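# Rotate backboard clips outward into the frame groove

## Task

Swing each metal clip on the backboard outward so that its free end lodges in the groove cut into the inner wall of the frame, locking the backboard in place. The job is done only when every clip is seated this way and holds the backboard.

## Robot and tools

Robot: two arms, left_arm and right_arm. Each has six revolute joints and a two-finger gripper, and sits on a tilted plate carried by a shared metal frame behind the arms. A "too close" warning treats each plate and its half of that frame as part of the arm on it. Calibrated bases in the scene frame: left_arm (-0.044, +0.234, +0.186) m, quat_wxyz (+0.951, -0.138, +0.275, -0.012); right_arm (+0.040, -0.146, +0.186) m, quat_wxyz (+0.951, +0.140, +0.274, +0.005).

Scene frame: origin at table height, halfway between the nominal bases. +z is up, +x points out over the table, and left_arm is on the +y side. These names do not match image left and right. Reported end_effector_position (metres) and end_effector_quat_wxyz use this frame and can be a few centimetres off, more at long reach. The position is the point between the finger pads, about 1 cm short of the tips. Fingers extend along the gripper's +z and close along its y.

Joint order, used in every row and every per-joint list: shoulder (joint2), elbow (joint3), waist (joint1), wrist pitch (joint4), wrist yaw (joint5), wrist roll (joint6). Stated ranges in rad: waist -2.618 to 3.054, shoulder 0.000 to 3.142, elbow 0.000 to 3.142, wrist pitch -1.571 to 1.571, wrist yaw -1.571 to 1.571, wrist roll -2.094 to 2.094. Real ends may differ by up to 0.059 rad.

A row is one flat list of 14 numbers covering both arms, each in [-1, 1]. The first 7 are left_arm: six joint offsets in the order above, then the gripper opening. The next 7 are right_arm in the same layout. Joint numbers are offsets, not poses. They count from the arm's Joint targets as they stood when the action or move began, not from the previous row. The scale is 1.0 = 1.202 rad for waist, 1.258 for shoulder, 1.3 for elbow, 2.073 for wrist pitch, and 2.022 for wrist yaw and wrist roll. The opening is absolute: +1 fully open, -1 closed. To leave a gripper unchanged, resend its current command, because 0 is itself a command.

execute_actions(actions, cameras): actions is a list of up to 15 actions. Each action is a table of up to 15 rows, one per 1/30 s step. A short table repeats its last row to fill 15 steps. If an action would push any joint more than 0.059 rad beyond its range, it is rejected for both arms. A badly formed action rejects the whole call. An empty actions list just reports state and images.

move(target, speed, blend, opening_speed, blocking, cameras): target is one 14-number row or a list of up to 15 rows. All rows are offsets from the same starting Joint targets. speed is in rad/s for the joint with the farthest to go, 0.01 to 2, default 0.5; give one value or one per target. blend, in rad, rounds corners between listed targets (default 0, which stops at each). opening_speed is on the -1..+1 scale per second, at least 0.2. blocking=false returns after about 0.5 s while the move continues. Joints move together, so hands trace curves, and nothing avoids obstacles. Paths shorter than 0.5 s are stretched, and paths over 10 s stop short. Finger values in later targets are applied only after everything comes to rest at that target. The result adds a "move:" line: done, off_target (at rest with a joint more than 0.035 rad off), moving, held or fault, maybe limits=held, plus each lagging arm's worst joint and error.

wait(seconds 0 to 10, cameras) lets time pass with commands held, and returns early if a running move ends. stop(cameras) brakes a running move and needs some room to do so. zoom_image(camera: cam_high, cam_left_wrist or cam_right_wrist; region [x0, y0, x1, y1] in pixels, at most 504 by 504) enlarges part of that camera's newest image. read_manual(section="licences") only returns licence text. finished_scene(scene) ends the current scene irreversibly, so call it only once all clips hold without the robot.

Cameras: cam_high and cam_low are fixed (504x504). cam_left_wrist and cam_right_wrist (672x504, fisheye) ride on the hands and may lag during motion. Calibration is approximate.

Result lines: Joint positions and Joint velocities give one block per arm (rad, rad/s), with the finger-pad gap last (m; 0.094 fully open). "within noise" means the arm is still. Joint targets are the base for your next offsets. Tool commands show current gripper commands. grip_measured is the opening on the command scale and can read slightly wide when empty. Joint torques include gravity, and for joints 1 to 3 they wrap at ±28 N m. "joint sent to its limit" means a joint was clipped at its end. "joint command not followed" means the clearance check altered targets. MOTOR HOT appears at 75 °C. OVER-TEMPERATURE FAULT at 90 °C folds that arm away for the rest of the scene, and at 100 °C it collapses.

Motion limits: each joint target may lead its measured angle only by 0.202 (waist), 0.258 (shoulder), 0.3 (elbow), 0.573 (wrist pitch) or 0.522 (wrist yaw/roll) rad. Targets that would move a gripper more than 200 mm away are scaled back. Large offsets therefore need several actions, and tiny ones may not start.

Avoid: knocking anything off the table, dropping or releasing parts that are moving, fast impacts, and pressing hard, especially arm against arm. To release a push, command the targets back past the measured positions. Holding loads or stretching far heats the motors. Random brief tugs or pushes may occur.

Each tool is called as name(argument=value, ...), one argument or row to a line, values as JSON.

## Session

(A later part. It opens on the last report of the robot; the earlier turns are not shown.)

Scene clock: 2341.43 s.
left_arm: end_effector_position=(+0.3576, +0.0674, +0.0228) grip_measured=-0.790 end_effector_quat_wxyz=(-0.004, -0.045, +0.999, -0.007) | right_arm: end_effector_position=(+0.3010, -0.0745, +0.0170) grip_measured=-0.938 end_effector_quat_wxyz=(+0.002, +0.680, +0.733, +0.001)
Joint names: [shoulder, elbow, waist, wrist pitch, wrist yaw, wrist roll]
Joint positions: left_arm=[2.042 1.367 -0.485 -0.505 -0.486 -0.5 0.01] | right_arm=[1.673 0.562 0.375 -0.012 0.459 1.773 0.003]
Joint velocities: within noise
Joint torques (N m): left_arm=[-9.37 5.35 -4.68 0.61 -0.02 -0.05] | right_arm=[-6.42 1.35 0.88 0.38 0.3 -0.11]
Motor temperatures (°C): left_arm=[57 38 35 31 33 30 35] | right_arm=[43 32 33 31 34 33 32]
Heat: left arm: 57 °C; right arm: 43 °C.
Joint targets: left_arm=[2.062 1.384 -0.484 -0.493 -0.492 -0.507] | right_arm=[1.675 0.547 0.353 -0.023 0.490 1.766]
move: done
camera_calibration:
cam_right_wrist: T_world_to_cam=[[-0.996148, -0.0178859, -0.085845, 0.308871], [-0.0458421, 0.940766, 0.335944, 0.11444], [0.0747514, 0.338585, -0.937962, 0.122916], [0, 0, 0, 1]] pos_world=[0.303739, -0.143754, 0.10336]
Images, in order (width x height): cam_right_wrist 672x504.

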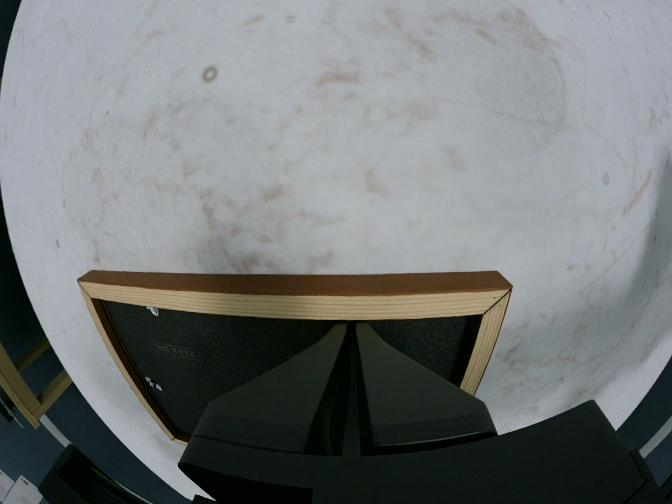

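move(
  target=[
    [0,0,0,0,0,0,-1, 0,0,0,0,0,0,-0.6],
    [0,0,0,0,0,0,-1, -0.0437,0.002,0.064,-0.0453,-0.003,0.0262,-0.6],
  ],
  speed=0.2,
  cameras=["cam_right_wrist","cam_left_wrist"],
)

zoom_image(
  camera="cam_right_wrist",
  region=[270, 240, 430, 360],
)

Scene clock: 2352.73 s.
left_arm: end_effector_position=(+0.3576, +0.0674, +0.0228) grip_measured=-0.790 end_effector_quat_wxyz=(-0.004, -0.045, +0.999, -0.007) | right_arm: end_effector_position=(+0.2927, -0.0707, +0.0279) grip_measured=-0.602 end_effector_quat_wxyz=(-0.006, +0.674, +0.739, -0.008)
Joint names: [shoulder, elbow, waist, wrist pitch, wrist yaw, wrist roll]
Joint positions: left_arm=[2.042 1.367 -0.485 -0.505 -0.486 -0.5 0.01] | right_arm=[1.637 0.562 0.415 -0.093 0.471 1.81 0.019]
Joint velocities: within noise
Joint torques (N m): left_arm=[-9.4 5.37 -4.67 0.6 -0.02 -0.05] | right_arm=[-8.09 1.73 3.67 0.24 0.14 0.09]
Motor temperatures (°C): left_arm=[57 38 35 31 33 30 35] | right_arm=[43 32 33 31 34 33 33]
Heat: left arm: 57 °C; right arm: 43 °C.
Joint targets: left_arm=[2.062 1.384 -0.484 -0.493 -0.492 -0.507] | right_arm=[1.621 0.550 0.430 -0.117 0.484 1.819]
move: done
camera_calibration:
cam_left_wrist: T_world_to_cam=[[0.0390871, -0.997815, -0.0532735, 0.0620517], [-0.938502, -0.0549628, 0.340871, 0.366505], [-0.343054, 0.0366736, -0.938599, 0.237856], [0, 0, 0, 1]] pos_world=[0.423138, 0.0733372, 0.101626]
cam_right_wrist: T_world_to_cam=[[-0.997475, -0.0337523, -0.0624904, 0.300245], [-0.052807, 0.940827, 0.334748, 0.108931], [0.0474941, 0.337203, -0.940233, 0.140432], [0, 0, 0, 1]] pos_world=[0.29857, -0.139705, 0.114336]
Images, in order (width x height): cam_left_wrist 672x504, cam_right_wrist 672x504.

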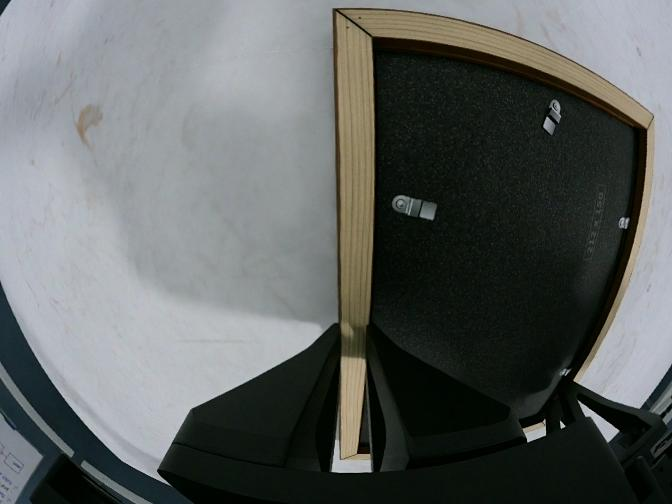

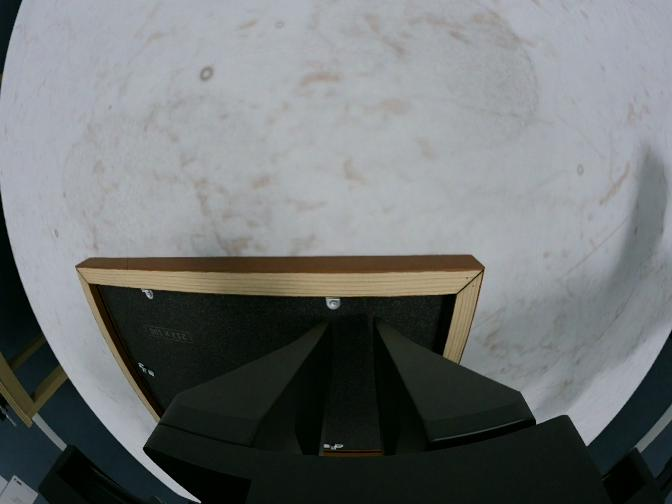

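Scaled by 3.150 from the camera's 672x504 image, which has a finer 960x720 frame.

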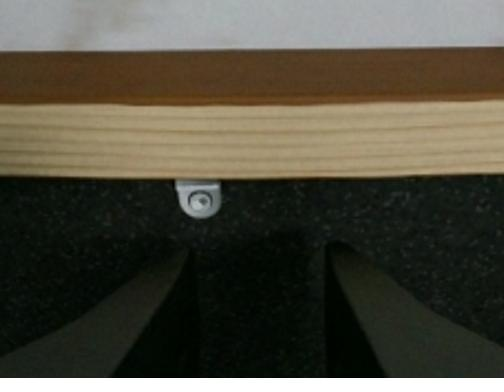

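move(
  target=[0,0,0,0,0,0,-1, 0.0835,0.0408,0.1955,-0.0236,0.0415,-0.6617,-1],
  speed=0.7,
  cameras=["cam_right_wrist","cam_left_wrist"],
)

zoom_image(
  camera="cam_right_wrist",
  region=[250, 220, 450, 370],
)

Scene clock: 2428.23 s.
left_arm: end_effector_position=(+0.3576, +0.0674, +0.0228) grip_measured=-0.790 end_effector_quat_wxyz=(-0.004, -0.045, +0.999, -0.007) | right_arm: end_effector_position=(+0.2793, -0.0347, +0.0407) grip_measured=-0.989 end_effector_quat_wxyz=(-0.003, +0.213, +0.977, +0.004)
Joint names: [shoulder, elbow, waist, wrist pitch, wrist yaw, wrist roll]
Joint positions: left_arm=[2.042 1.367 -0.485 -0.505 -0.486 -0.5 0.01] | right_arm=[1.677 0.576 0.581 -0.129 0.526 0.925 0.001]
Joint velocities: within noise
Joint torques (N m): left_arm=[-9.36 5.35 -4.68 0.61 -0.02 -0.05] | right_arm=[-6.32 2.88 2.96 0.45 0.04 0.06]
Motor temperatures (°C): left_arm=[57 38 35 31 33 30 35] | right_arm=[43 32 34 31 34 33 32]
Heat: left arm: 57 °C; right arm: 43 °C.
Joint targets: left_arm=[2.062 1.384 -0.484 -0.493 -0.492 -0.507] | right_arm=[1.677 0.575 0.580 -0.129 0.527 0.931]
move: held (right_arm; a check stopped the path); limits=held; right_arm: the wrist roll is farthest, 0.444 rad from its target
joint command not followed: on one or more control steps a check withheld the commanded joint targets of the right arm, and it was not sent them on those steps.
cause: the commanded joint targets, or the way to them, would bring a part of the robot too close to another arm (this arm's wrist (the part past the wrist pitch) and the left arm's wrist (the part past the wrist yaw), at the place that arm is still heading or pushing toward).
camera_calibration:
cam_left_wrist: T_world_to_cam=[[0.0390871, -0.997815, -0.0532735, 0.0620517], [-0.938502, -0.0549628, 0.340871, 0.366505], [-0.343054, 0.0366736, -0.938599, 0.237856], [0, 0, 0, 1]] pos_world=[0.423138, 0.0733372, 0.101626]
cam_right_wrist: T_world_to_cam=[[-0.465934, -0.880413, -0.0881917, 0.112051], [-0.843627, 0.411973, 0.344343, 0.27214], [-0.266831, 0.234842, -0.934693, 0.22496], [0, 0, 0, 1]] pos_world=[0.341819, -0.066293, 0.126441]
Images, in order (width x height): cam_left_wrist 672x504, cam_right_wrist 672x504.

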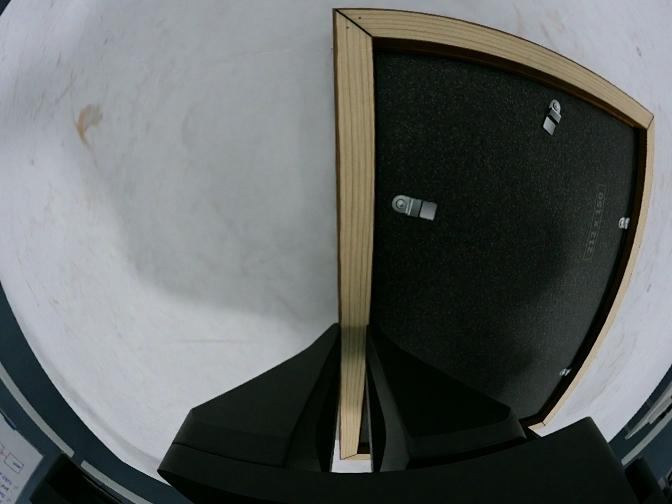

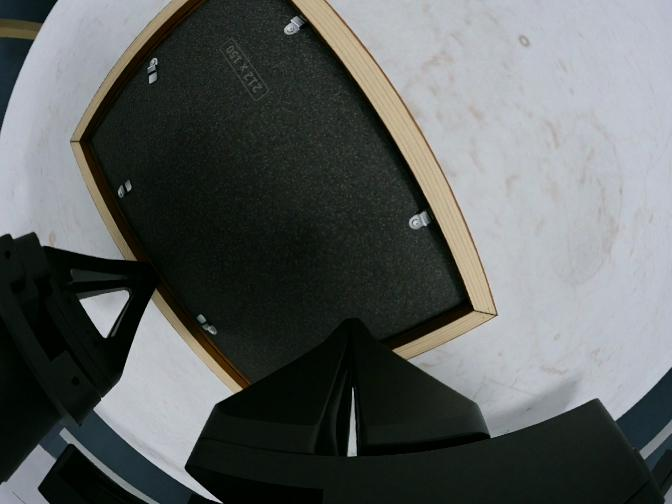

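Scaled by 2.520 from the camera's 672x504 image, which has a finer 960x720 frame.

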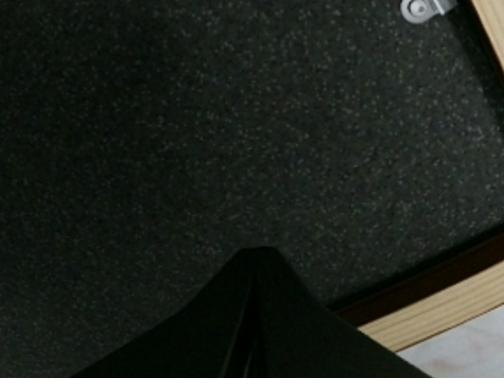

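move(
  target=[0,0,0,0,0,0,-1, -0.06,-0.02,-0.125,0,-0.02,-0.2,-1],
  speed=0.5,
  cameras=[],
)

move(
  target=[
    [0,0,0,0,0,0,-0.4, 0,0,0,0,0,0,-1],
    [-0.0843,0,-0.0463,-0.0584,-0.0178,0,-0.4, 0,0,0,0,0,0,-1],
    [-0.1638,-0.2777,-0.1406,0.0369,-0.0361,-0.0841,-0.4, 0,0,0,0,0,0,-1],
  ],
  speed=[0.3,0.2,0.5],
  blend=0,
  cameras=["cam_left_wrist","cam_high"],
)

Scene clock: 2556.00 s.
left_arm: end_effector_position=(+0.3576, +0.0674, +0.0228) grip_measured=-0.790 end_effector_quat_wxyz=(-0.004, -0.045, +0.999, -0.007) | right_arm: end_effector_position=(+0.2898, -0.0707, +0.0336) grip_measured=-0.989 end_effector_quat_wxyz=(-0.010, +0.088, +0.996, -0.009)
Joint names: [shoulder, elbow, waist, wrist pitch, wrist yaw, wrist roll]
Joint positions: left_arm=[2.042 1.367 -0.485 -0.505 -0.486 -0.5 0.01] | right_arm=[1.618 0.561 0.439 -0.129 0.492 0.536 0.001]
Joint velocities: within noise
Joint torques (N m): left_arm=[-9.35 5.34 -4.68 0.61 -0.03 -0.05] | right_arm=[-8.09 2.09 1.78 0.42 -0.03 -0.07]
Motor temperatures (°C): left_arm=[57 38 35 31 33 30 35] | right_arm=[41 32 33 31 34 33 33]
Heat: left arm: 57 °C; right arm: 41 °C.
Joint targets: left_arm=[2.062 1.384 -0.484 -0.493 -0.492 -0.507] | right_arm=[1.601 0.549 0.430 -0.129 0.487 0.527]
move: done
No camera images: "cameras" was empty.

Scene clock: 2557.97 s.
left_arm: end_effector_position=(+0.3153, +0.0656, +0.0521) grip_measured=-0.403 end_effector_quat_wxyz=(-0.015, -0.018, +1.000, +0.005) | right_arm: end_effector_position=(+0.2898, -0.0707, +0.0336) grip_measured=-0.989 end_effector_quat_wxyz=(-0.010, +0.088, +0.996, -0.009)
Joint names: [shoulder, elbow, waist, wrist pitch, wrist yaw, wrist roll]
Joint positions: left_arm=[1.935 1.227 -0.574 -0.555 -0.528 -0.559 0.028] | right_arm=[1.618 0.561 0.439 -0.129 0.491 0.535 0.001]
Joint velocities: within noise
Joint torques (N m): left_arm=[-9.92 4.11 -4.45 0.51 0.02 0.03] | right_arm=[-8.1 1.73 1.88 0.4 -0.01 -0.11]
Motor temperatures (°C): left_arm=[57 38 35 31 33 30 35] | right_arm=[41 32 33 31 34 33 33]
Heat: left arm: 57 °C; right arm: 41 °C.
Joint targets: left_arm=[1.935 1.233 -0.573 -0.550 -0.529 -0.558] | right_arm=[1.601 0.549 0.430 -0.129 0.487 0.527]
move: held (left_arm; a check stopped the path); path passed 2 of 3 targets; limits=held; left_arm: the elbow is farthest, 0.204 rad from its target
joint command not followed: on one or more control steps a check withheld the commanded joint targets of the left arm, and it was not sent them on those steps.
cause: the commanded joint targets, or the way to them, would bring a part of the robot too close to another arm (this arm's wrist (the part past the wrist pitch) and the right arm's wrist (the part past the wrist pitch)).
camera_calibration:
cam_left_wrist: T_world_to_cam=[[-0.0167477, -0.996981, -0.0758245, 0.0821946], [-0.932339, -0.0118235, 0.361393, 0.310969], [-0.361198, 0.0767466, -0.929326, 0.253507], [0, 0, 0, 1]] pos_world=[0.382871, 0.0661674, 0.129441]
Images, in order (width x height): cam_high 504x504, cam_left_wrist 672x504.

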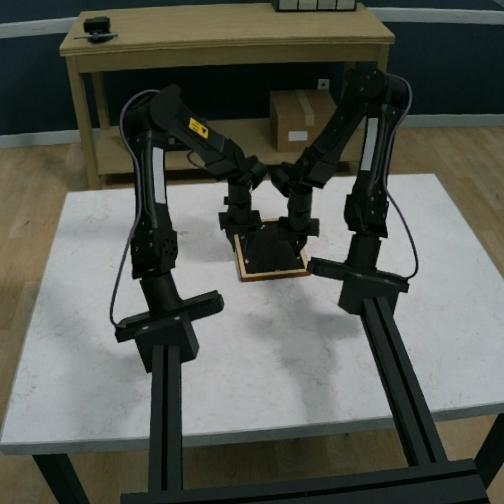

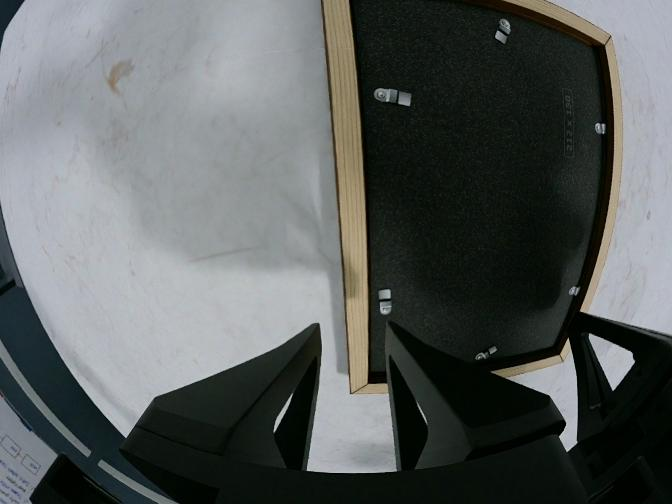

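zoom_image(
  camera="cam_left_wrist",
  region=[350, 250, 620, 400],
)

zoom_image(
  camera="cam_left_wrist",
  region=[340, 0, 620, 160],
)

Scaled by 1.867 from the camera's 672x504 image, which has a finer 960x720 frame.

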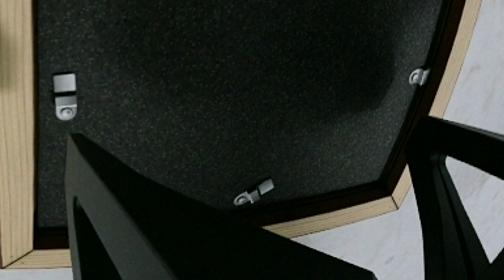

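Scaled by 1.800 from the camera's 672x504 image, which has a finer 960x720 frame.

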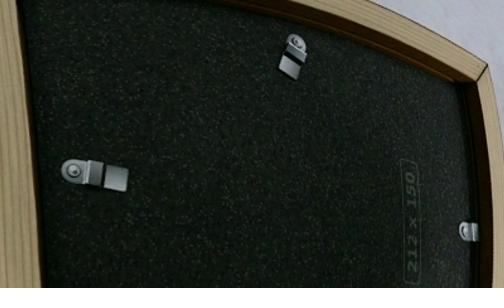

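move(
  target=[0,0,0,0,0,0,-0.4, -0.0326,0.1723,-0.0779,-0.0863,-0.0257,-0.183,-0.4],
  speed=0.4,
  cameras=["cam_right_wrist"],
)

Scene clock: 2607.23 s.
left_arm: end_effector_position=(+0.3153, +0.0656, +0.0521) grip_measured=-0.403 end_effector_quat_wxyz=(-0.015, -0.018, +1.000, +0.005) | right_arm: end_effector_position=(+0.3542, -0.0850, +0.0504) grip_measured=-0.402 end_effector_quat_wxyz=(+0.004, -0.040, +0.999, +0.002)
Joint names: [shoulder, elbow, waist, wrist pitch, wrist yaw, wrist roll]
Joint positions: left_arm=[1.935 1.227 -0.574 -0.555 -0.528 -0.559 0.028] | right_arm=[1.578 0.762 0.345 -0.289 0.442 0.166 0.028]
Joint velocities: within noise
Joint torques (N m): left_arm=[-9.92 4.18 -4.42 0.48 0.02 0.03] | right_arm=[-9.43 4.93 1.83 0.29 -0.08 -0.1]
Motor temperatures (°C): left_arm=[57 37 35 31 33 30 33] | right_arm=[44 32 33 31 34 33 33]
Heat: left arm: 57 °C; right arm: 44 °C.
Joint targets: left_arm=[1.935 1.233 -0.573 -0.550 -0.529 -0.558] | right_arm=[1.560 0.774 0.336 -0.308 0.435 0.157]
move: done
camera_calibration:
cam_right_wrist: T_world_to_cam=[[0.0230325, -0.996075, -0.0854666, -0.0796616], [-0.942809, -0.0500772, 0.329549, 0.349293], [-0.332535, 0.0729884, -0.940262, 0.275664], [0, 0, 0, 1]] pos_world=[0.422819, -0.0819775, 0.137279]
Images, in order (width x height): cam_right_wrist 672x504.

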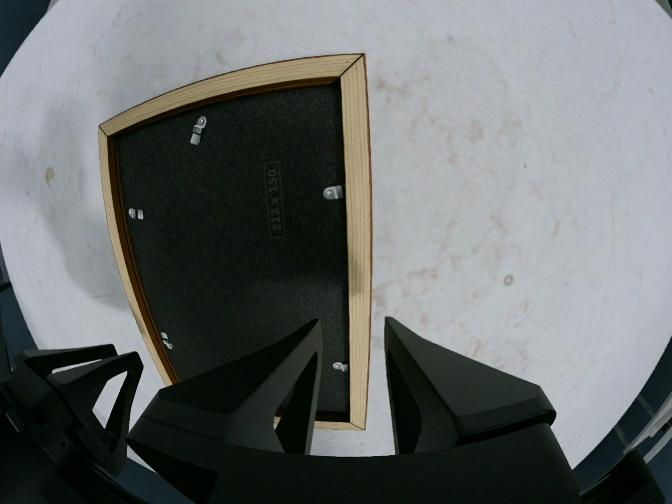

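move(
  target=[
    [0,0,0,0,0,0,-0.4, 0.1097,-0.0217,-0.0361,0.0713,-0.0095,-0.0208,-0.4],
  ],
  speed=0.2,
  cameras=["cam_right_wrist"],
)

Scene clock: 2613.40 s.
left_arm: end_effector_position=(+0.3153, +0.0656, +0.0521) grip_measured=-0.403 end_effector_quat_wxyz=(-0.015, -0.018, +1.000, +0.005) | right_arm: end_effector_position=(+0.3524, -0.0853, +0.0225) grip_measured=-0.402 end_effector_quat_wxyz=(+0.000, -0.042, +0.999, +0.001)
Joint names: [shoulder, elbow, waist, wrist pitch, wrist yaw, wrist roll]
Joint positions: left_arm=[1.935 1.227 -0.574 -0.555 -0.528 -0.559 0.028] | right_arm=[1.678 0.756 0.302 -0.175 0.423 0.123 0.028]
Joint velocities: within noise
Joint torques (N m): left_arm=[-9.92 4.15 -4.46 0.49 0.01 0.03] | right_arm=[-6.09 2.55 1.98 0.57 -0.08 -0.1]
Motor temperatures (°C): left_arm=[57 37 35 31 33 30 33] | right_arm=[44 32 33 31 34 33 33]
Heat: left arm: 57 °C; right arm: 44 °C.
Joint targets: left_arm=[1.935 1.233 -0.573 -0.550 -0.529 -0.558] | right_arm=[1.698 0.745 0.293 -0.160 0.416 0.115]
move: done
camera_calibration:
cam_right_wrist: T_world_to_cam=[[0.0265874, -0.996151, -0.0835213, -0.0835667], [-0.9399, -0.0533627, 0.337253, 0.355329], [-0.340412, 0.069535, -0.937702, 0.251317], [0, 0, 0, 1]] pos_world=[0.421747, -0.0817591, 0.108844]
Images, in order (width x height): cam_right_wrist 672x504.

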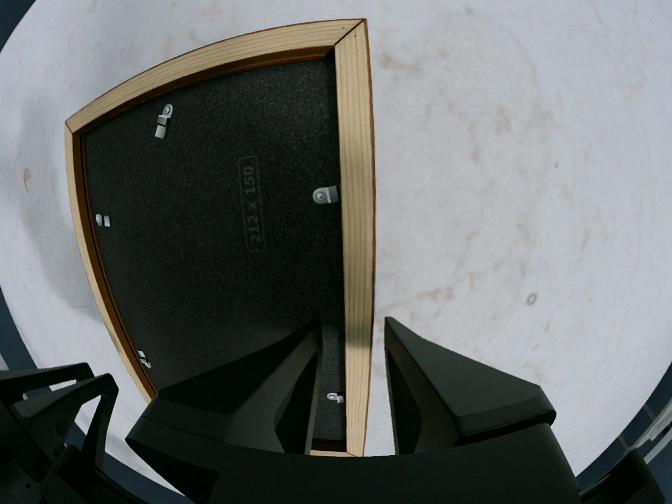

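move(
  target=[0,0,0,0,0,0,-0.4, 0,0,0,0,0,0,-1],
  opening_speed=0.3,
  cameras=["cam_right_wrist"],
)

move(
  target=[0.0811,0.04,-0.0582,0.0243,-0.0165,-0.0529,-1, 0,0,0,0,0,0,-1],
  speed=0.3,
  cameras=["cam_right_wrist","cam_left_wrist"],
)

Scene clock: 2670.80 s.
left_arm: end_effector_position=(+0.3153, +0.0656, +0.0521) grip_measured=-0.403 end_effector_quat_wxyz=(-0.015, -0.018, +1.000, +0.005) | right_arm: end_effector_position=(+0.3530, -0.0877, +0.0221) grip_measured=-0.812 end_effector_quat_wxyz=(+0.000, -0.041, +0.999, -0.004)
Joint names: [shoulder, elbow, waist, wrist pitch, wrist yaw, wrist roll]
Joint positions: left_arm=[1.935 1.227 -0.574 -0.555 -0.528 -0.559 0.028] | right_arm=[1.678 0.756 0.299 -0.174 0.43 0.123 0.009]
Joint velocities: within noise
Joint torques (N m): left_arm=[-9.92 4.18 -4.44 0.47 0.01 0.02] | right_arm=[-6.05 2.62 2.24 0.61 -0.13 -0.11]
Motor temperatures (°C): left_arm=[57 37 35 31 33 30 32] | right_arm=[40 31 33 31 34 33 32]
Heat: left arm: 57 °C; right arm: 40 °C.
Joint targets: left_arm=[1.935 1.233 -0.573 -0.550 -0.529 -0.558] | right_arm=[1.698 0.745 0.293 -0.160 0.416 0.114]
move: done
camera_calibration:
cam_right_wrist: T_world_to_cam=[[0.0242359, -0.996901, -0.0748349, -0.0854067], [-0.940563, -0.0481036, 0.336196, 0.35656], [-0.338754, 0.0622389, -0.938814, 0.250102], [0, 0, 0, 1]] pos_world=[0.42216, -0.0835564, 0.108534]
Images, in order (width x height): cam_right_wrist 672x504.

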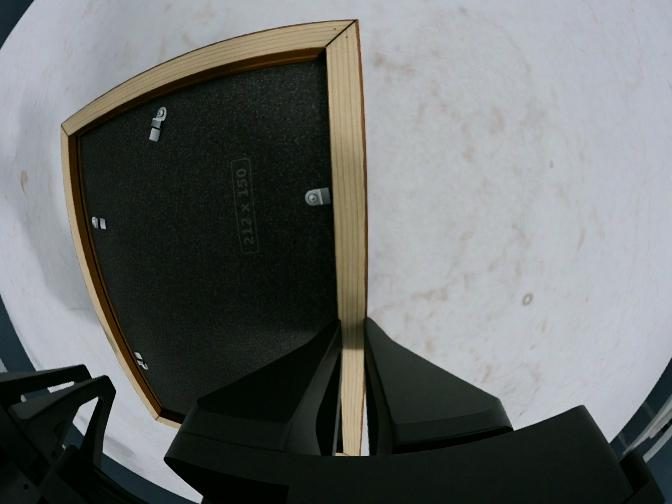

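Scene clock: 2671.87 s.
left_arm: end_effector_position=(+0.3124, +0.0351, +0.0432) grip_measured=-0.989 end_effector_quat_wxyz=(-0.002, -0.044, +0.999, +0.001) | right_arm: end_effector_position=(+0.3530, -0.0877, +0.0221) grip_measured=-0.812 end_effector_quat_wxyz=(+0.000, -0.041, +0.999, -0.004)
Joint names: [shoulder, elbow, waist, wrist pitch, wrist yaw, wrist roll]
Joint positions: left_arm=[2.019 1.267 -0.628 -0.511 -0.55 -0.656 0] | right_arm=[1.678 0.756 0.299 -0.174 0.43 0.123 0.009]
Joint velocities: within noise
Joint torques (N m): left_arm=[-8.62 5.31 -6.19 0.62 -0.07 -0.03] | right_arm=[-6.11 2.43 2.21 0.56 -0.15 -0.12]
Motor temperatures (°C): left_arm=[57 37 35 31 33 30 32] | right_arm=[40 31 33 31 34 33 32]
Heat: left arm: 57 °C; right arm: 40 °C.
Joint targets: left_arm=[2.037 1.285 -0.643 -0.499 -0.563 -0.665] | right_arm=[1.698 0.745 0.293 -0.160 0.416 0.114]
move: done
camera_calibration:
cam_left_wrist: T_world_to_cam=[[0.036447, -0.997013, -0.068097, 0.0341138], [-0.939521, -0.0574069, 0.337646, 0.315943], [-0.340547, 0.0516724, -0.938807, 0.241317], [0, 0, 0, 1]] pos_world=[0.377771, 0.0396798, 0.122196]
cam_right_wrist: T_world_to_cam=[[0.0242359, -0.996901, -0.0748349, -0.0854067], [-0.940563, -0.0481036, 0.336196, 0.35656], [-0.338754, 0.0622389, -0.938814, 0.250102], [0, 0, 0, 1]] pos_world=[0.42216, -0.0835564, 0.108534]
Images, in order (width x height): cam_left_wrist 672x504, cam_right_wrist 672x504.

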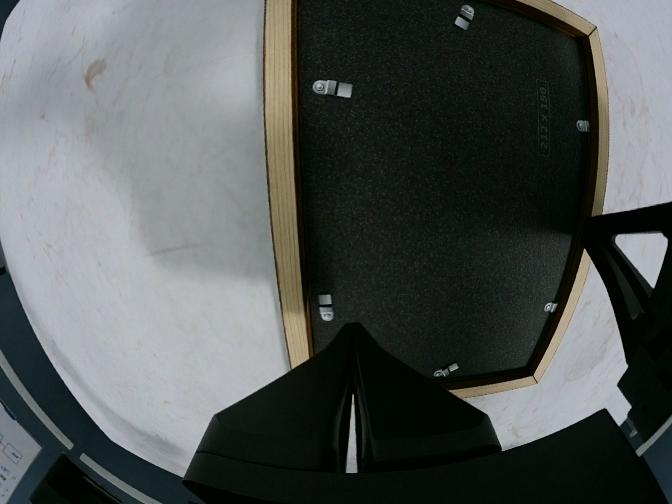

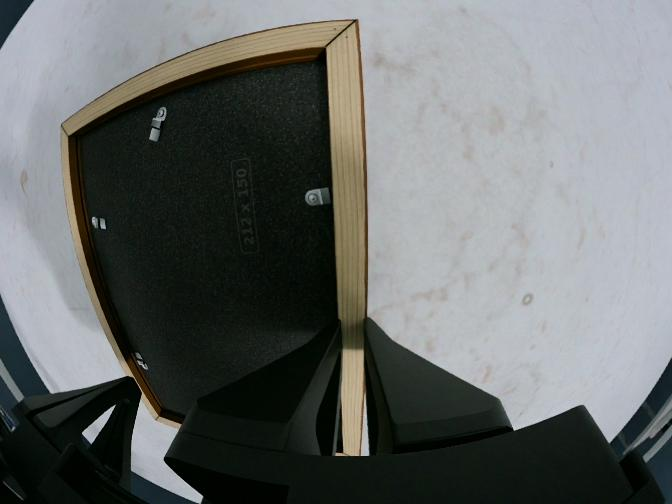

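zoom_image(
  camera="cam_left_wrist",
  region=[270, 250, 430, 370],
)

Scaled by 3.150 from the camera's 672x504 image, which has a finer 960x720 frame.

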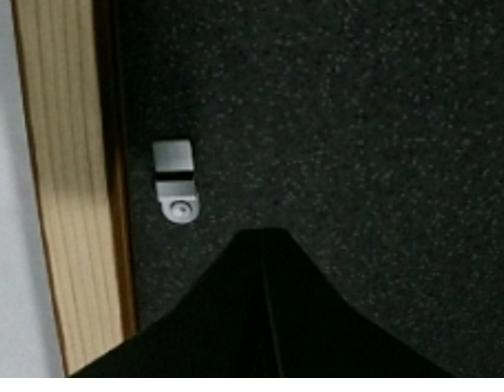

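move(
  target=[
    [0,0,0.0183,0,0.0102,0.0089,-1, 0,0,0,0,0,0,-1],
    [0.0485,0,0.0466,0.0397,0.0156,0.0277,-1, 0,0,0,0,0,0,-1],
  ],
  speed=0.1,
  cameras=[],
)

Scene clock: 2697.20 s.
left_arm: end_effector_position=(+0.3165, +0.0348, +0.0203) grip_measured=-0.989 end_effector_quat_wxyz=(+0.001, -0.047, +0.999, -0.001) | right_arm: end_effector_position=(+0.3530, -0.0877, +0.0221) grip_measured=-0.812 end_effector_quat_wxyz=(+0.000, -0.041, +0.999, -0.004)
Joint names: [shoulder, elbow, waist, wrist pitch, wrist yaw, wrist roll]
Joint positions: left_arm=[2.073 1.271 -0.593 -0.432 -0.539 -0.619 0] | right_arm=[1.678 0.756 0.299 -0.174 0.43 0.123 0.009]
Joint velocities: within noise
Joint torques (N m): left_arm=[-8.23 4.71 -4.52 0.62 0.09 0.11] | right_arm=[-5.96 2.4 2.24 0.6 -0.14 -0.1]
Motor temperatures (°C): left_arm=[56 38 36 31 33 30 32] | right_arm=[40 31 33 31 34 33 34]
Heat: left arm: 56 °C; right arm: 40 °C.
Joint targets: left_arm=[2.098 1.285 -0.587 -0.417 -0.531 -0.609] | right_arm=[1.698 0.745 0.293 -0.160 0.416 0.114]
move: done
No camera images: "cameras" was empty.

move(
  target=[0.0,-0.031,0.002,0.002,0.0003,0,-1, 0,0,0,0,0,0,-1],
  speed=0.1,
  cameras=[],
)

move(
  target=[0.003,0,0.0017,0.0025,0.0003,0,-1, 0,0,0,0,0,0,-1],
  speed=0.1,
  cameras=[],
)

move(
  target=[0.003,0,0.0017,0.0025,0.0003,0,-1, 0,0,0,0,0,0,-1],
  speed=0.1,
  cameras=[],
)

Scene clock: 2708.03 s.
left_arm: end_effector_position=(+0.3159, +0.0345, +0.0196) grip_measured=-0.989 end_effector_quat_wxyz=(+0.002, -0.048, +0.999, -0.002) | right_arm: end_effector_position=(+0.3530, -0.0877, +0.0221) grip_measured=-0.812 end_effector_quat_wxyz=(+0.000, -0.041, +0.999, -0.004)
Joint names: [shoulder, elbow, waist, wrist pitch, wrist yaw, wrist roll]
Joint positions: left_arm=[2.073 1.265 -0.593 -0.423 -0.538 -0.618 0] | right_arm=[1.678 0.756 0.299 -0.174 0.43 0.123 0.009]
Joint velocities: within noise
Joint torques (N m): left_arm=[-8.25 1.47 -4.31 0.61 0.1 0.09] | right_arm=[-6.06 2.26 2.19 0.59 -0.15 -0.08]
Motor temperatures (°C): left_arm=[55 37 36 31 33 30 32] | right_arm=[40 31 33 31 34 33 34]
Heat: left arm: 55 °C; right arm: 40 °C.
Joint targets: left_arm=[2.098 1.245 -0.584 -0.413 -0.531 -0.609] | right_arm=[1.698 0.745 0.293 -0.160 0.416 0.114]
move: done
No camera images: "cameras" was empty.

Scene clock: 2708.73 s.
left_arm: end_effector_position=(+0.3158, +0.0345, +0.0195) grip_measured=-0.989 end_effector_quat_wxyz=(+0.002, -0.048, +0.999, -0.002) | right_arm: end_effector_position=(+0.3530, -0.0877, +0.0221) grip_measured=-0.812 end_effector_quat_wxyz=(+0.000, -0.041, +0.999, -0.004)
Joint names: [shoulder, elbow, waist, wrist pitch, wrist yaw, wrist roll]
Joint positions: left_arm=[2.073 1.265 -0.593 -0.423 -0.538 -0.618 0] | right_arm=[1.678 0.756 0.299 -0.174 0.43 0.123 0.009]
Joint velocities: within noise
Joint torques (N m): left_arm=[-7.88 1.5 -4.14 0.64 0.11 0.1] | right_arm=[-5.94 2.45 2.28 0.58 -0.13 -0.11]
Motor temperatures (°C): left_arm=[54 37 36 31 33 30 32] | right_arm=[40 31 33 31 34 33 34]
Heat: left arm: 54 °C; right arm: 40 °C.
Joint targets: left_arm=[2.102 1.245 -0.582 -0.408 -0.530 -0.609] | right_arm=[1.698 0.745 0.293 -0.160 0.416 0.114]
move: done
No camera images: "cameras" was empty.

Scene clock: 2709.43 s.
left_arm: end_effector_position=(+0.3158, +0.0344, +0.0195) grip_measured=-0.989 end_effector_quat_wxyz=(+0.002, -0.048, +0.999, -0.002) | right_arm: end_effector_position=(+0.3530, -0.0877, +0.0221) grip_measured=-0.812 end_effector_quat_wxyz=(+0.000, -0.041, +0.999, -0.004)
Joint names: [shoulder, elbow, waist, wrist pitch, wrist yaw, wrist roll]
Joint positions: left_arm=[2.073 1.264 -0.593 -0.422 -0.538 -0.618 0] | right_arm=[1.678 0.756 0.299 -0.174 0.43 0.123 0.009]
Joint velocities: within noise
Joint torques (N m): left_arm=[-7.53 1.54 -3.99 0.7 0.11 0.1] | right_arm=[-6 2.5 2.11 0.58 -0.15 -0.1]
Motor temperatures (°C): left_arm=[54 37 36 31 33 30 32] | right_arm=[40 31 33 31 34 33 34]
Heat: left arm: 54 °C; right arm: 40 °C.
Joint targets: left_arm=[2.106 1.245 -0.580 -0.402 -0.529 -0.609] | right_arm=[1.698 0.745 0.293 -0.160 0.416 0.114]
move: done
No camera images: "cameras" was empty.

move(
  target=[
    [-0.0397,0,0,0,0,0,-1, 0,0,0,0,0,0,-1],
    [-0.0545,-0.0181,0.0117,0.0039,0.0022,0.0094,-1, 0,0,0,0,0,0,-1],
  ],
  speed=0.05,
  cameras=["cam_left_wrist"],
)

zoom_image(
  camera="cam_left_wrist",
  region=[270, 250, 430, 370],
)

move(
  target=[-0.0147,-0.0181,0.0117,0.0039,0.0022,0.0094,-1, 0,0,0,0,0,0,-1],
  speed=0.05,
  cameras=["cam_left_wrist"],
)

zoom_image(
  camera="cam_left_wrist",
  region=[270, 250, 430, 370],
)

Scene clock: 2739.93 s.
left_arm: end_effector_position=(+0.3162, +0.0411, +0.0198) grip_measured=-0.989 end_effector_quat_wxyz=(+0.003, -0.049, +0.999, -0.006) | right_arm: end_effector_position=(+0.3530, -0.0877, +0.0221) grip_measured=-0.812 end_effector_quat_wxyz=(+0.000, -0.041, +0.999, -0.004)
Joint names: [shoulder, elbow, waist, wrist pitch, wrist yaw, wrist roll]
Joint positions: left_arm=[2.05 1.237 -0.578 -0.403 -0.527 -0.6 0] | right_arm=[1.678 0.756 0.299 -0.174 0.43 0.123 0.009]
Joint velocities: within noise
Joint torques (N m): left_arm=[-11.62 1.83 -3.96 0.59 0.06 0.09] | right_arm=[-6.01 2.56 2.21 0.57 -0.1 -0.09]
Motor temperatures (°C): left_arm=[53 36 35 31 33 30 32] | right_arm=[40 31 33 31 34 33 35]
Heat: left arm: 53 °C; right arm: 40 °C.
Joint targets: left_arm=[2.037 1.221 -0.566 -0.394 -0.525 -0.590] | right_arm=[1.698 0.745 0.293 -0.160 0.416 0.114]
move: done
camera_calibration:
cam_left_wrist: T_world_to_cam=[[0.046311, -0.997473, -0.0538813, 0.0349297], [-0.942542, -0.061499, 0.328378, 0.329084], [-0.330862, 0.0355779, -0.943008, 0.218052], [0, 0, 0, 1]] pos_world=[0.380703, 0.0473219, 0.0994431]
Images, in order (width x height): cam_left_wrist 672x504.

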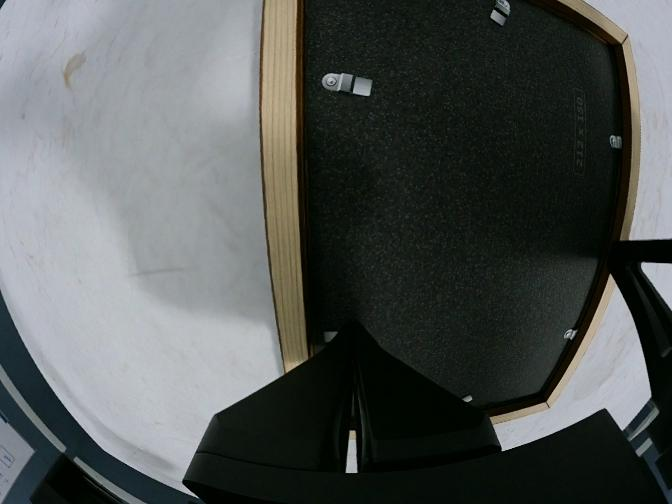

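Scaled by 3.150 from the camera's 672x504 image, which has a finer 960x720 frame.

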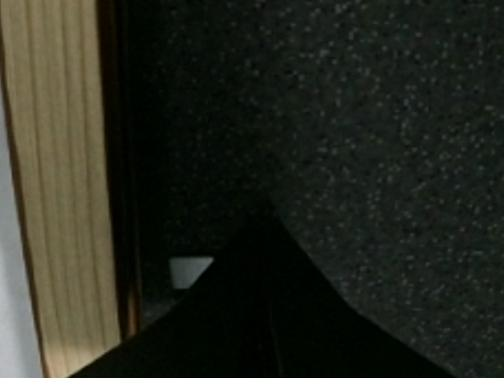

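Scene clock: 2740.73 s.
left_arm: end_effector_position=(+0.3159, +0.0450, +0.0197) grip_measured=-0.989 end_effector_quat_wxyz=(+0.003, -0.048, +0.999, -0.012) | right_arm: end_effector_position=(+0.3530, -0.0877, +0.0221) grip_measured=-0.812 end_effector_quat_wxyz=(+0.000, -0.041, +0.999, -0.004)
Joint names: [shoulder, elbow, waist, wrist pitch, wrist yaw, wrist roll]
Joint positions: left_arm=[2.033 1.215 -0.566 -0.384 -0.513 -0.582 0] | right_arm=[1.678 0.756 0.299 -0.174 0.43 0.123 0.009]
Joint velocities: within noise
Joint torques (N m): left_arm=[-11.67 1.7 -3.69 0.52 -0.03 0.11] | right_arm=[-6.12 2.33 2.22 0.59 -0.12 -0.14]
Motor temperatures (°C): left_arm=[53 36 35 31 33 30 32] | right_arm=[40 31 33 31 34 33 35]
Heat: left arm: 53 °C; right arm: 40 °C.
Joint targets: left_arm=[2.019 1.198 -0.552 -0.386 -0.520 -0.571] | right_arm=[1.698 0.745 0.293 -0.160 0.416 0.114]
move: done
camera_calibration:
cam_left_wrist: T_world_to_cam=[[0.0445752, -0.998126, -0.0419292, 0.0391762], [-0.942811, -0.055909, 0.328606, 0.328886], [-0.330334, 0.0248837, -0.943536, 0.218076], [0, 0, 0, 1]] pos_world=[0.380369, 0.052064, 0.0993313]
Images, in order (width x height): cam_left_wrist 672x504.

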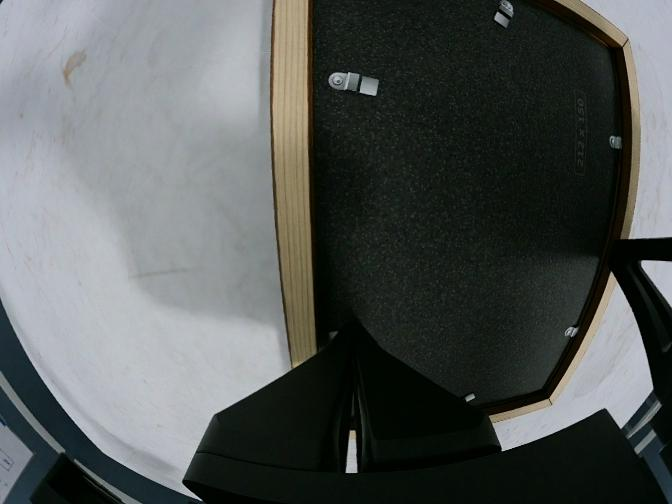

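Scaled by 3.150 from the camera's 672x504 image, which has a finer 960x720 frame.

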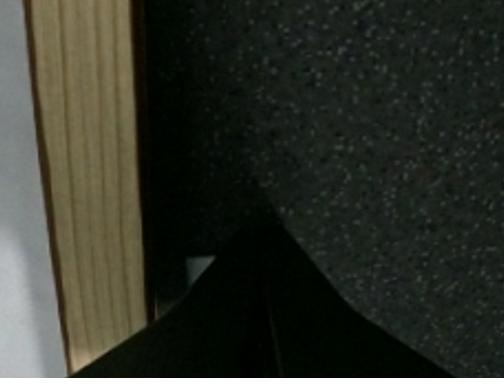

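move(
  target=[-0.0147,-0.021,0.0117,0.0035,0.0035,0.0094,-1, 0,0,0,0,0,0,-1],
  speed=0.05,
  cameras=["cam_left_wrist"],
)

zoom_image(
  camera="cam_left_wrist",
  region=[270, 250, 430, 370],
)

move(
  target=[-0.009,-0.013,0.0085,0.002,0.0035,0.006,-1, 0,0,0,0,0,0,-1],
  speed=0.05,
  cameras=["cam_left_wrist"],
)

zoom_image(
  camera="cam_left_wrist",
  region=[270, 250, 430, 370],
)

Scene clock: 2751.90 s.
left_arm: end_effector_position=(+0.3151, +0.0475, +0.0197) grip_measured=-0.990 end_effector_quat_wxyz=(+0.003, -0.047, +0.999, -0.021) | right_arm: end_effector_position=(+0.3528, -0.0863, +0.0221) grip_measured=-0.812 end_effector_quat_wxyz=(+0.000, -0.041, +0.999, +0.000)
Joint names: [shoulder, elbow, waist, wrist pitch, wrist yaw, wrist roll]
Joint positions: left_arm=[2.016 1.19 -0.555 -0.36 -0.493 -0.563 0] | right_arm=[1.678 0.756 0.299 -0.174 0.423 0.123 0.009]
Joint velocities: within noise
Joint torques (N m): left_arm=[-11.66 1.48 -3.34 0.35 -0.15 0.11] | right_arm=[-6.13 2.55 2.22 0.59 -0.08 -0.11]
Motor temperatures (°C): left_arm=[56 36 35 31 33 30 32] | right_arm=[40 31 33 31 34 33 35]
Heat: left arm: 56 °C; right arm: 40 °C.
Joint targets: left_arm=[2.000 1.171 -0.538 -0.379 -0.514 -0.552] | right_arm=[1.698 0.745 0.293 -0.160 0.416 0.114]
move: done
camera_calibration:
cam_left_wrist: T_world_to_cam=[[0.043131, -0.998791, -0.0235851, 0.0418915], [-0.94327, -0.0484898, 0.328467, 0.328095], [-0.329214, 0.00808003, -0.944221, 0.218166], [0, 0, 0, 1]] pos_world=[0.379499, 0.0559873, 0.0992166]
Images, in order (width x height): cam_left_wrist 672x504.

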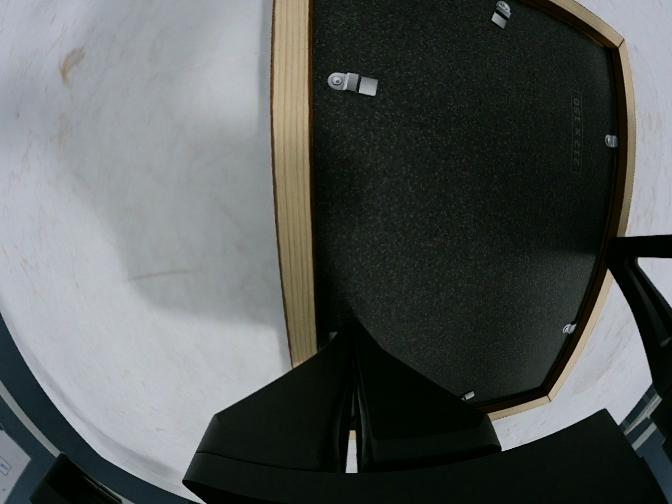

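Scaled by 3.150 from the camera's 672x504 image, which has a finer 960x720 frame.

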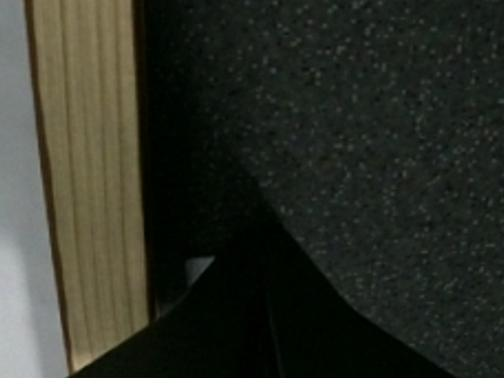

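Scene clock: 2752.67 s.
left_arm: end_effector_position=(+0.3155, +0.0519, +0.0195) grip_measured=-0.990 end_effector_quat_wxyz=(+0.004, -0.047, +0.999, -0.023) | right_arm: end_effector_position=(+0.3528, -0.0863, +0.0221) grip_measured=-0.812 end_effector_quat_wxyz=(+0.000, -0.041, +0.999, +0.000)
Joint names: [shoulder, elbow, waist, wrist pitch, wrist yaw, wrist roll]
Joint positions: left_arm=[2.003 1.174 -0.544 -0.348 -0.487 -0.551 0] | right_arm=[1.678 0.756 0.299 -0.174 0.422 0.123 0.009]
Joint velocities: within noise
Joint torques (N m): left_arm=[-11.47 1.31 -3.28 0.28 -0.14 0.1] | right_arm=[-6.05 2.29 2.28 0.62 -0.06 -0.09]
Motor temperatures (°C): left_arm=[56 36 35 31 33 30 32] | right_arm=[40 31 33 31 34 33 35]
Heat: left arm: 56 °C; right arm: 40 °C.
Joint targets: left_arm=[1.989 1.154 -0.528 -0.375 -0.506 -0.540] | right_arm=[1.698 0.745 0.293 -0.160 0.416 0.114]
move: done
camera_calibration:
cam_left_wrist: T_world_to_cam=[[0.0440612, -0.998826, -0.020125, 0.0459172], [-0.94392, -0.0482203, 0.326633, 0.328945], [-0.32722, 0.00460458, -0.944937, 0.21768], [0, 0, 0, 1]] pos_world=[0.379704, 0.0607228, 0.0991739]
Images, in order (width x height): cam_left_wrist 672x504.

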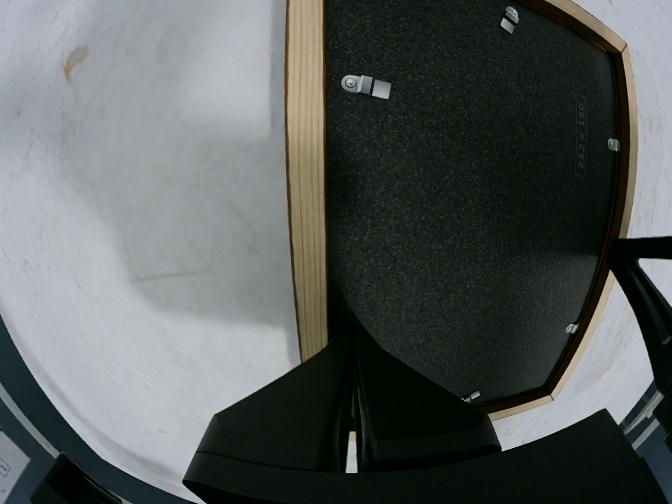

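Scaled by 3.150 from the camera's 672x504 image, which has a finer 960x720 frame.

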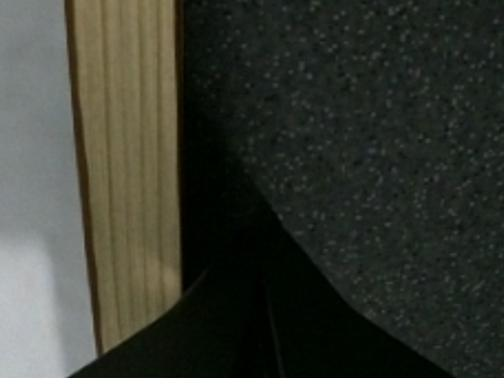

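move(
  target=[-0.010,-0.015,0.0095,0.002,0.0035,0.006,-1, 0,0,0,0,0,0,-1],
  speed=0.05,
  cameras=["cam_left_wrist"],
)

zoom_image(
  camera="cam_left_wrist",
  region=[270, 250, 430, 370],
)

Scene clock: 2759.87 s.
left_arm: end_effector_position=(+0.3147, +0.0576, +0.0194) grip_measured=-0.990 end_effector_quat_wxyz=(+0.004, -0.046, +0.999, -0.023) | right_arm: end_effector_position=(+0.3527, -0.0858, +0.0221) grip_measured=-0.812 end_effector_quat_wxyz=(+0.000, -0.041, +0.999, +0.002)
Joint names: [shoulder, elbow, waist, wrist pitch, wrist yaw, wrist roll]
Joint positions: left_arm=[1.988 1.156 -0.533 -0.34 -0.483 -0.537 0] | right_arm=[1.678 0.756 0.299 -0.174 0.42 0.123 0.009]
Joint velocities: within noise
Joint torques (N m): left_arm=[-11.21 1.2 -3.17 0.22 -0.11 0.11] | right_arm=[-5.96 2.52 2.13 0.59 -0.02 -0.12]
Motor temperatures (°C): left_arm=[57 36 35 31 33 30 32] | right_arm=[40 31 33 31 34 33 35]
Heat: left arm: 57 °C; right arm: 40 °C.
Joint targets: left_arm=[1.976 1.134 -0.516 -0.371 -0.499 -0.528] | right_arm=[1.698 0.745 0.293 -0.160 0.416 0.114]
move: done
camera_calibration:
cam_left_wrist: T_world_to_cam=[[0.0414913, -0.998914, -0.0212171, 0.0524892], [-0.94399, -0.0461498, 0.326731, 0.328392], [-0.327355, 0.0064722, -0.944879, 0.217187], [0, 0, 0, 1]] pos_world=[0.378918, 0.0661818, 0.0990328]
Images, in order (width x height): cam_left_wrist 672x504.

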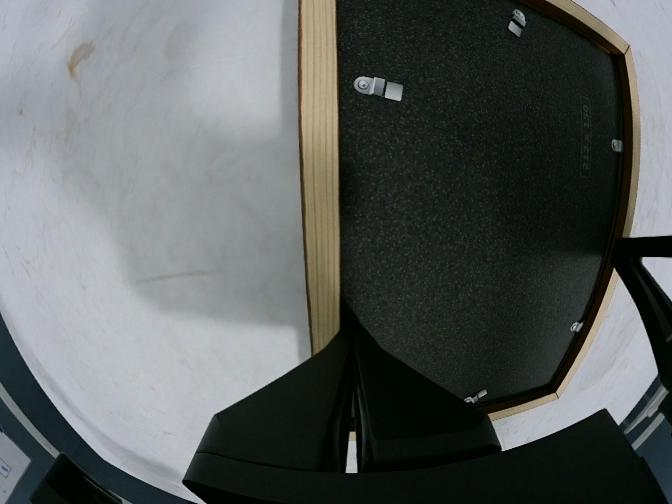

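Scaled by 3.150 from the camera's 672x504 image, which has a finer 960x720 frame.

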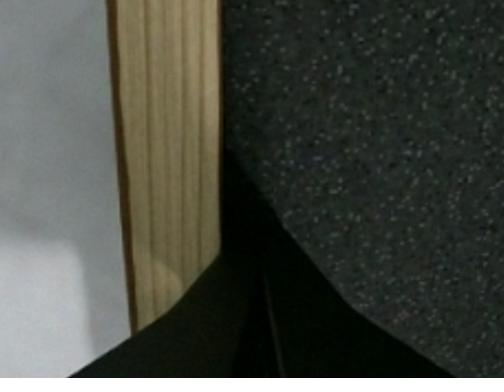

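move(
  target=[
    [-0.0318,0,-0.0416,-0.0193,0,0,-1, 0,0,0,0,0,0,-1],
    [0.0334,0.0508,-0.0899,-0.0357,-0.0282,0.729,-0.54, 0,0,0,0,0,0,-1],
  ],
  speed=[0.1,0.7],
  cameras=["cam_left_wrist"],
)

zoom_image(
  camera="cam_left_wrist",
  region=[270, 220, 430, 340],
)

Scene clock: 2781.17 s.
left_arm: end_effector_position=(+0.3048, +0.0464, +0.0340) grip_measured=-0.543 end_effector_quat_wxyz=(+0.002, +0.672, +0.741, +0.003) | right_arm: end_effector_position=(+0.3525, -0.0847, +0.0222) grip_measured=-0.813 end_effector_quat_wxyz=(-0.001, -0.041, +0.999, +0.005)
Joint names: [shoulder, elbow, waist, wrist pitch, wrist yaw, wrist roll]
Joint positions: left_arm=[1.996 1.185 -0.605 -0.428 -0.55 0.937 0.021] | right_arm=[1.678 0.756 0.299 -0.173 0.413 0.123 0.009]
Joint velocities: within noise
Joint torques (N m): left_arm=[-7.9 4.77 -6.39 0.33 -0.03 0.11] | right_arm=[-6.09 2.35 2.24 0.56 0.01 -0.11]
Motor temperatures (°C): left_arm=[58 36 35 31 33 30 32] | right_arm=[40 31 33 31 34 33 35]
Heat: left arm: 58 °C; right arm: 40 °C.
Joint targets: left_arm=[2.018 1.200 -0.624 -0.444 -0.556 0.946] | right_arm=[1.698 0.745 0.293 -0.160 0.416 0.114]
move: done
camera_calibration:
cam_left_wrist: T_world_to_cam=[[-0.996245, -0.0455664, -0.0736157, 0.315848], [-0.0677677, 0.939593, 0.335519, 0.000711914], [0.0538804, 0.339248, -0.939153, 0.0960192], [0, 0, 0, 1]] pos_world=[0.309537, -0.0188512, 0.113189]
Images, in order (width x height): cam_left_wrist 672x504.

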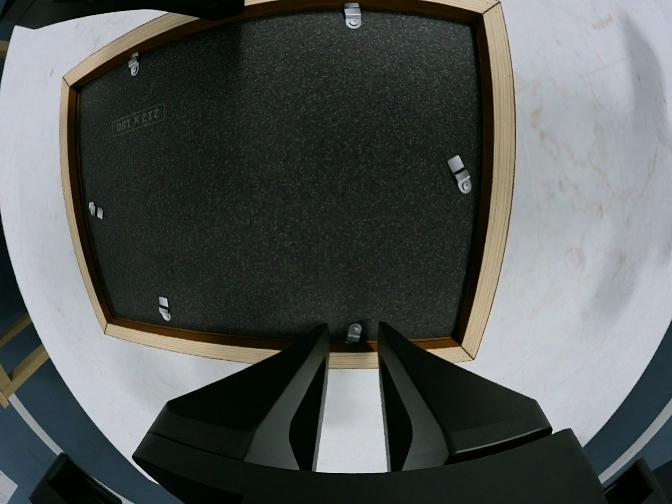

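Scaled by 3.150 from the camera's 672x504 image, which has a finer 960x720 frame.

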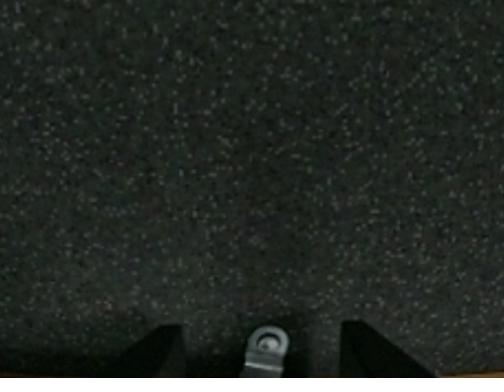

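zoom_image(
  camera="cam_left_wrist",
  region=[300, 290, 420, 380],
)

zoom_image(
  camera="cam_left_wrist",
  region=[400, 120, 520, 240],
)

Scaled by 4.200 from the camera's 672x504 image, which has a finer 960x720 frame.

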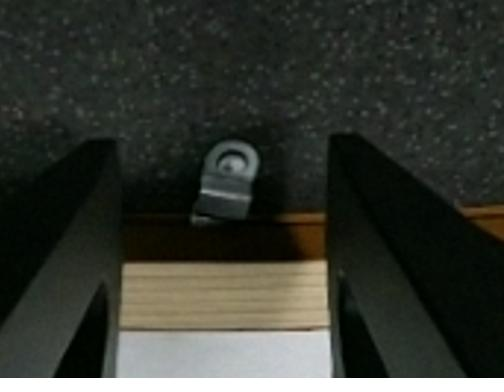

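Scaled by 4.200 from the camera's 672x504 image, which has a finer 960x720 frame.

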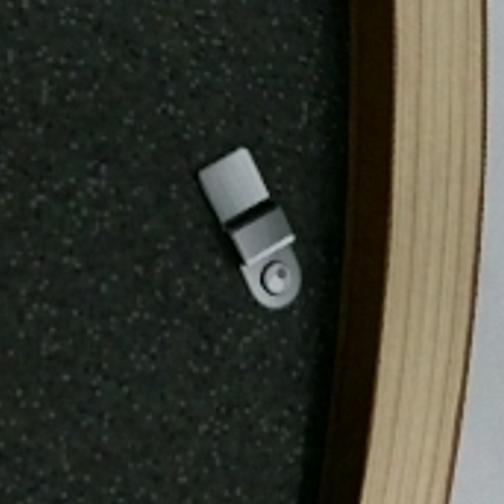

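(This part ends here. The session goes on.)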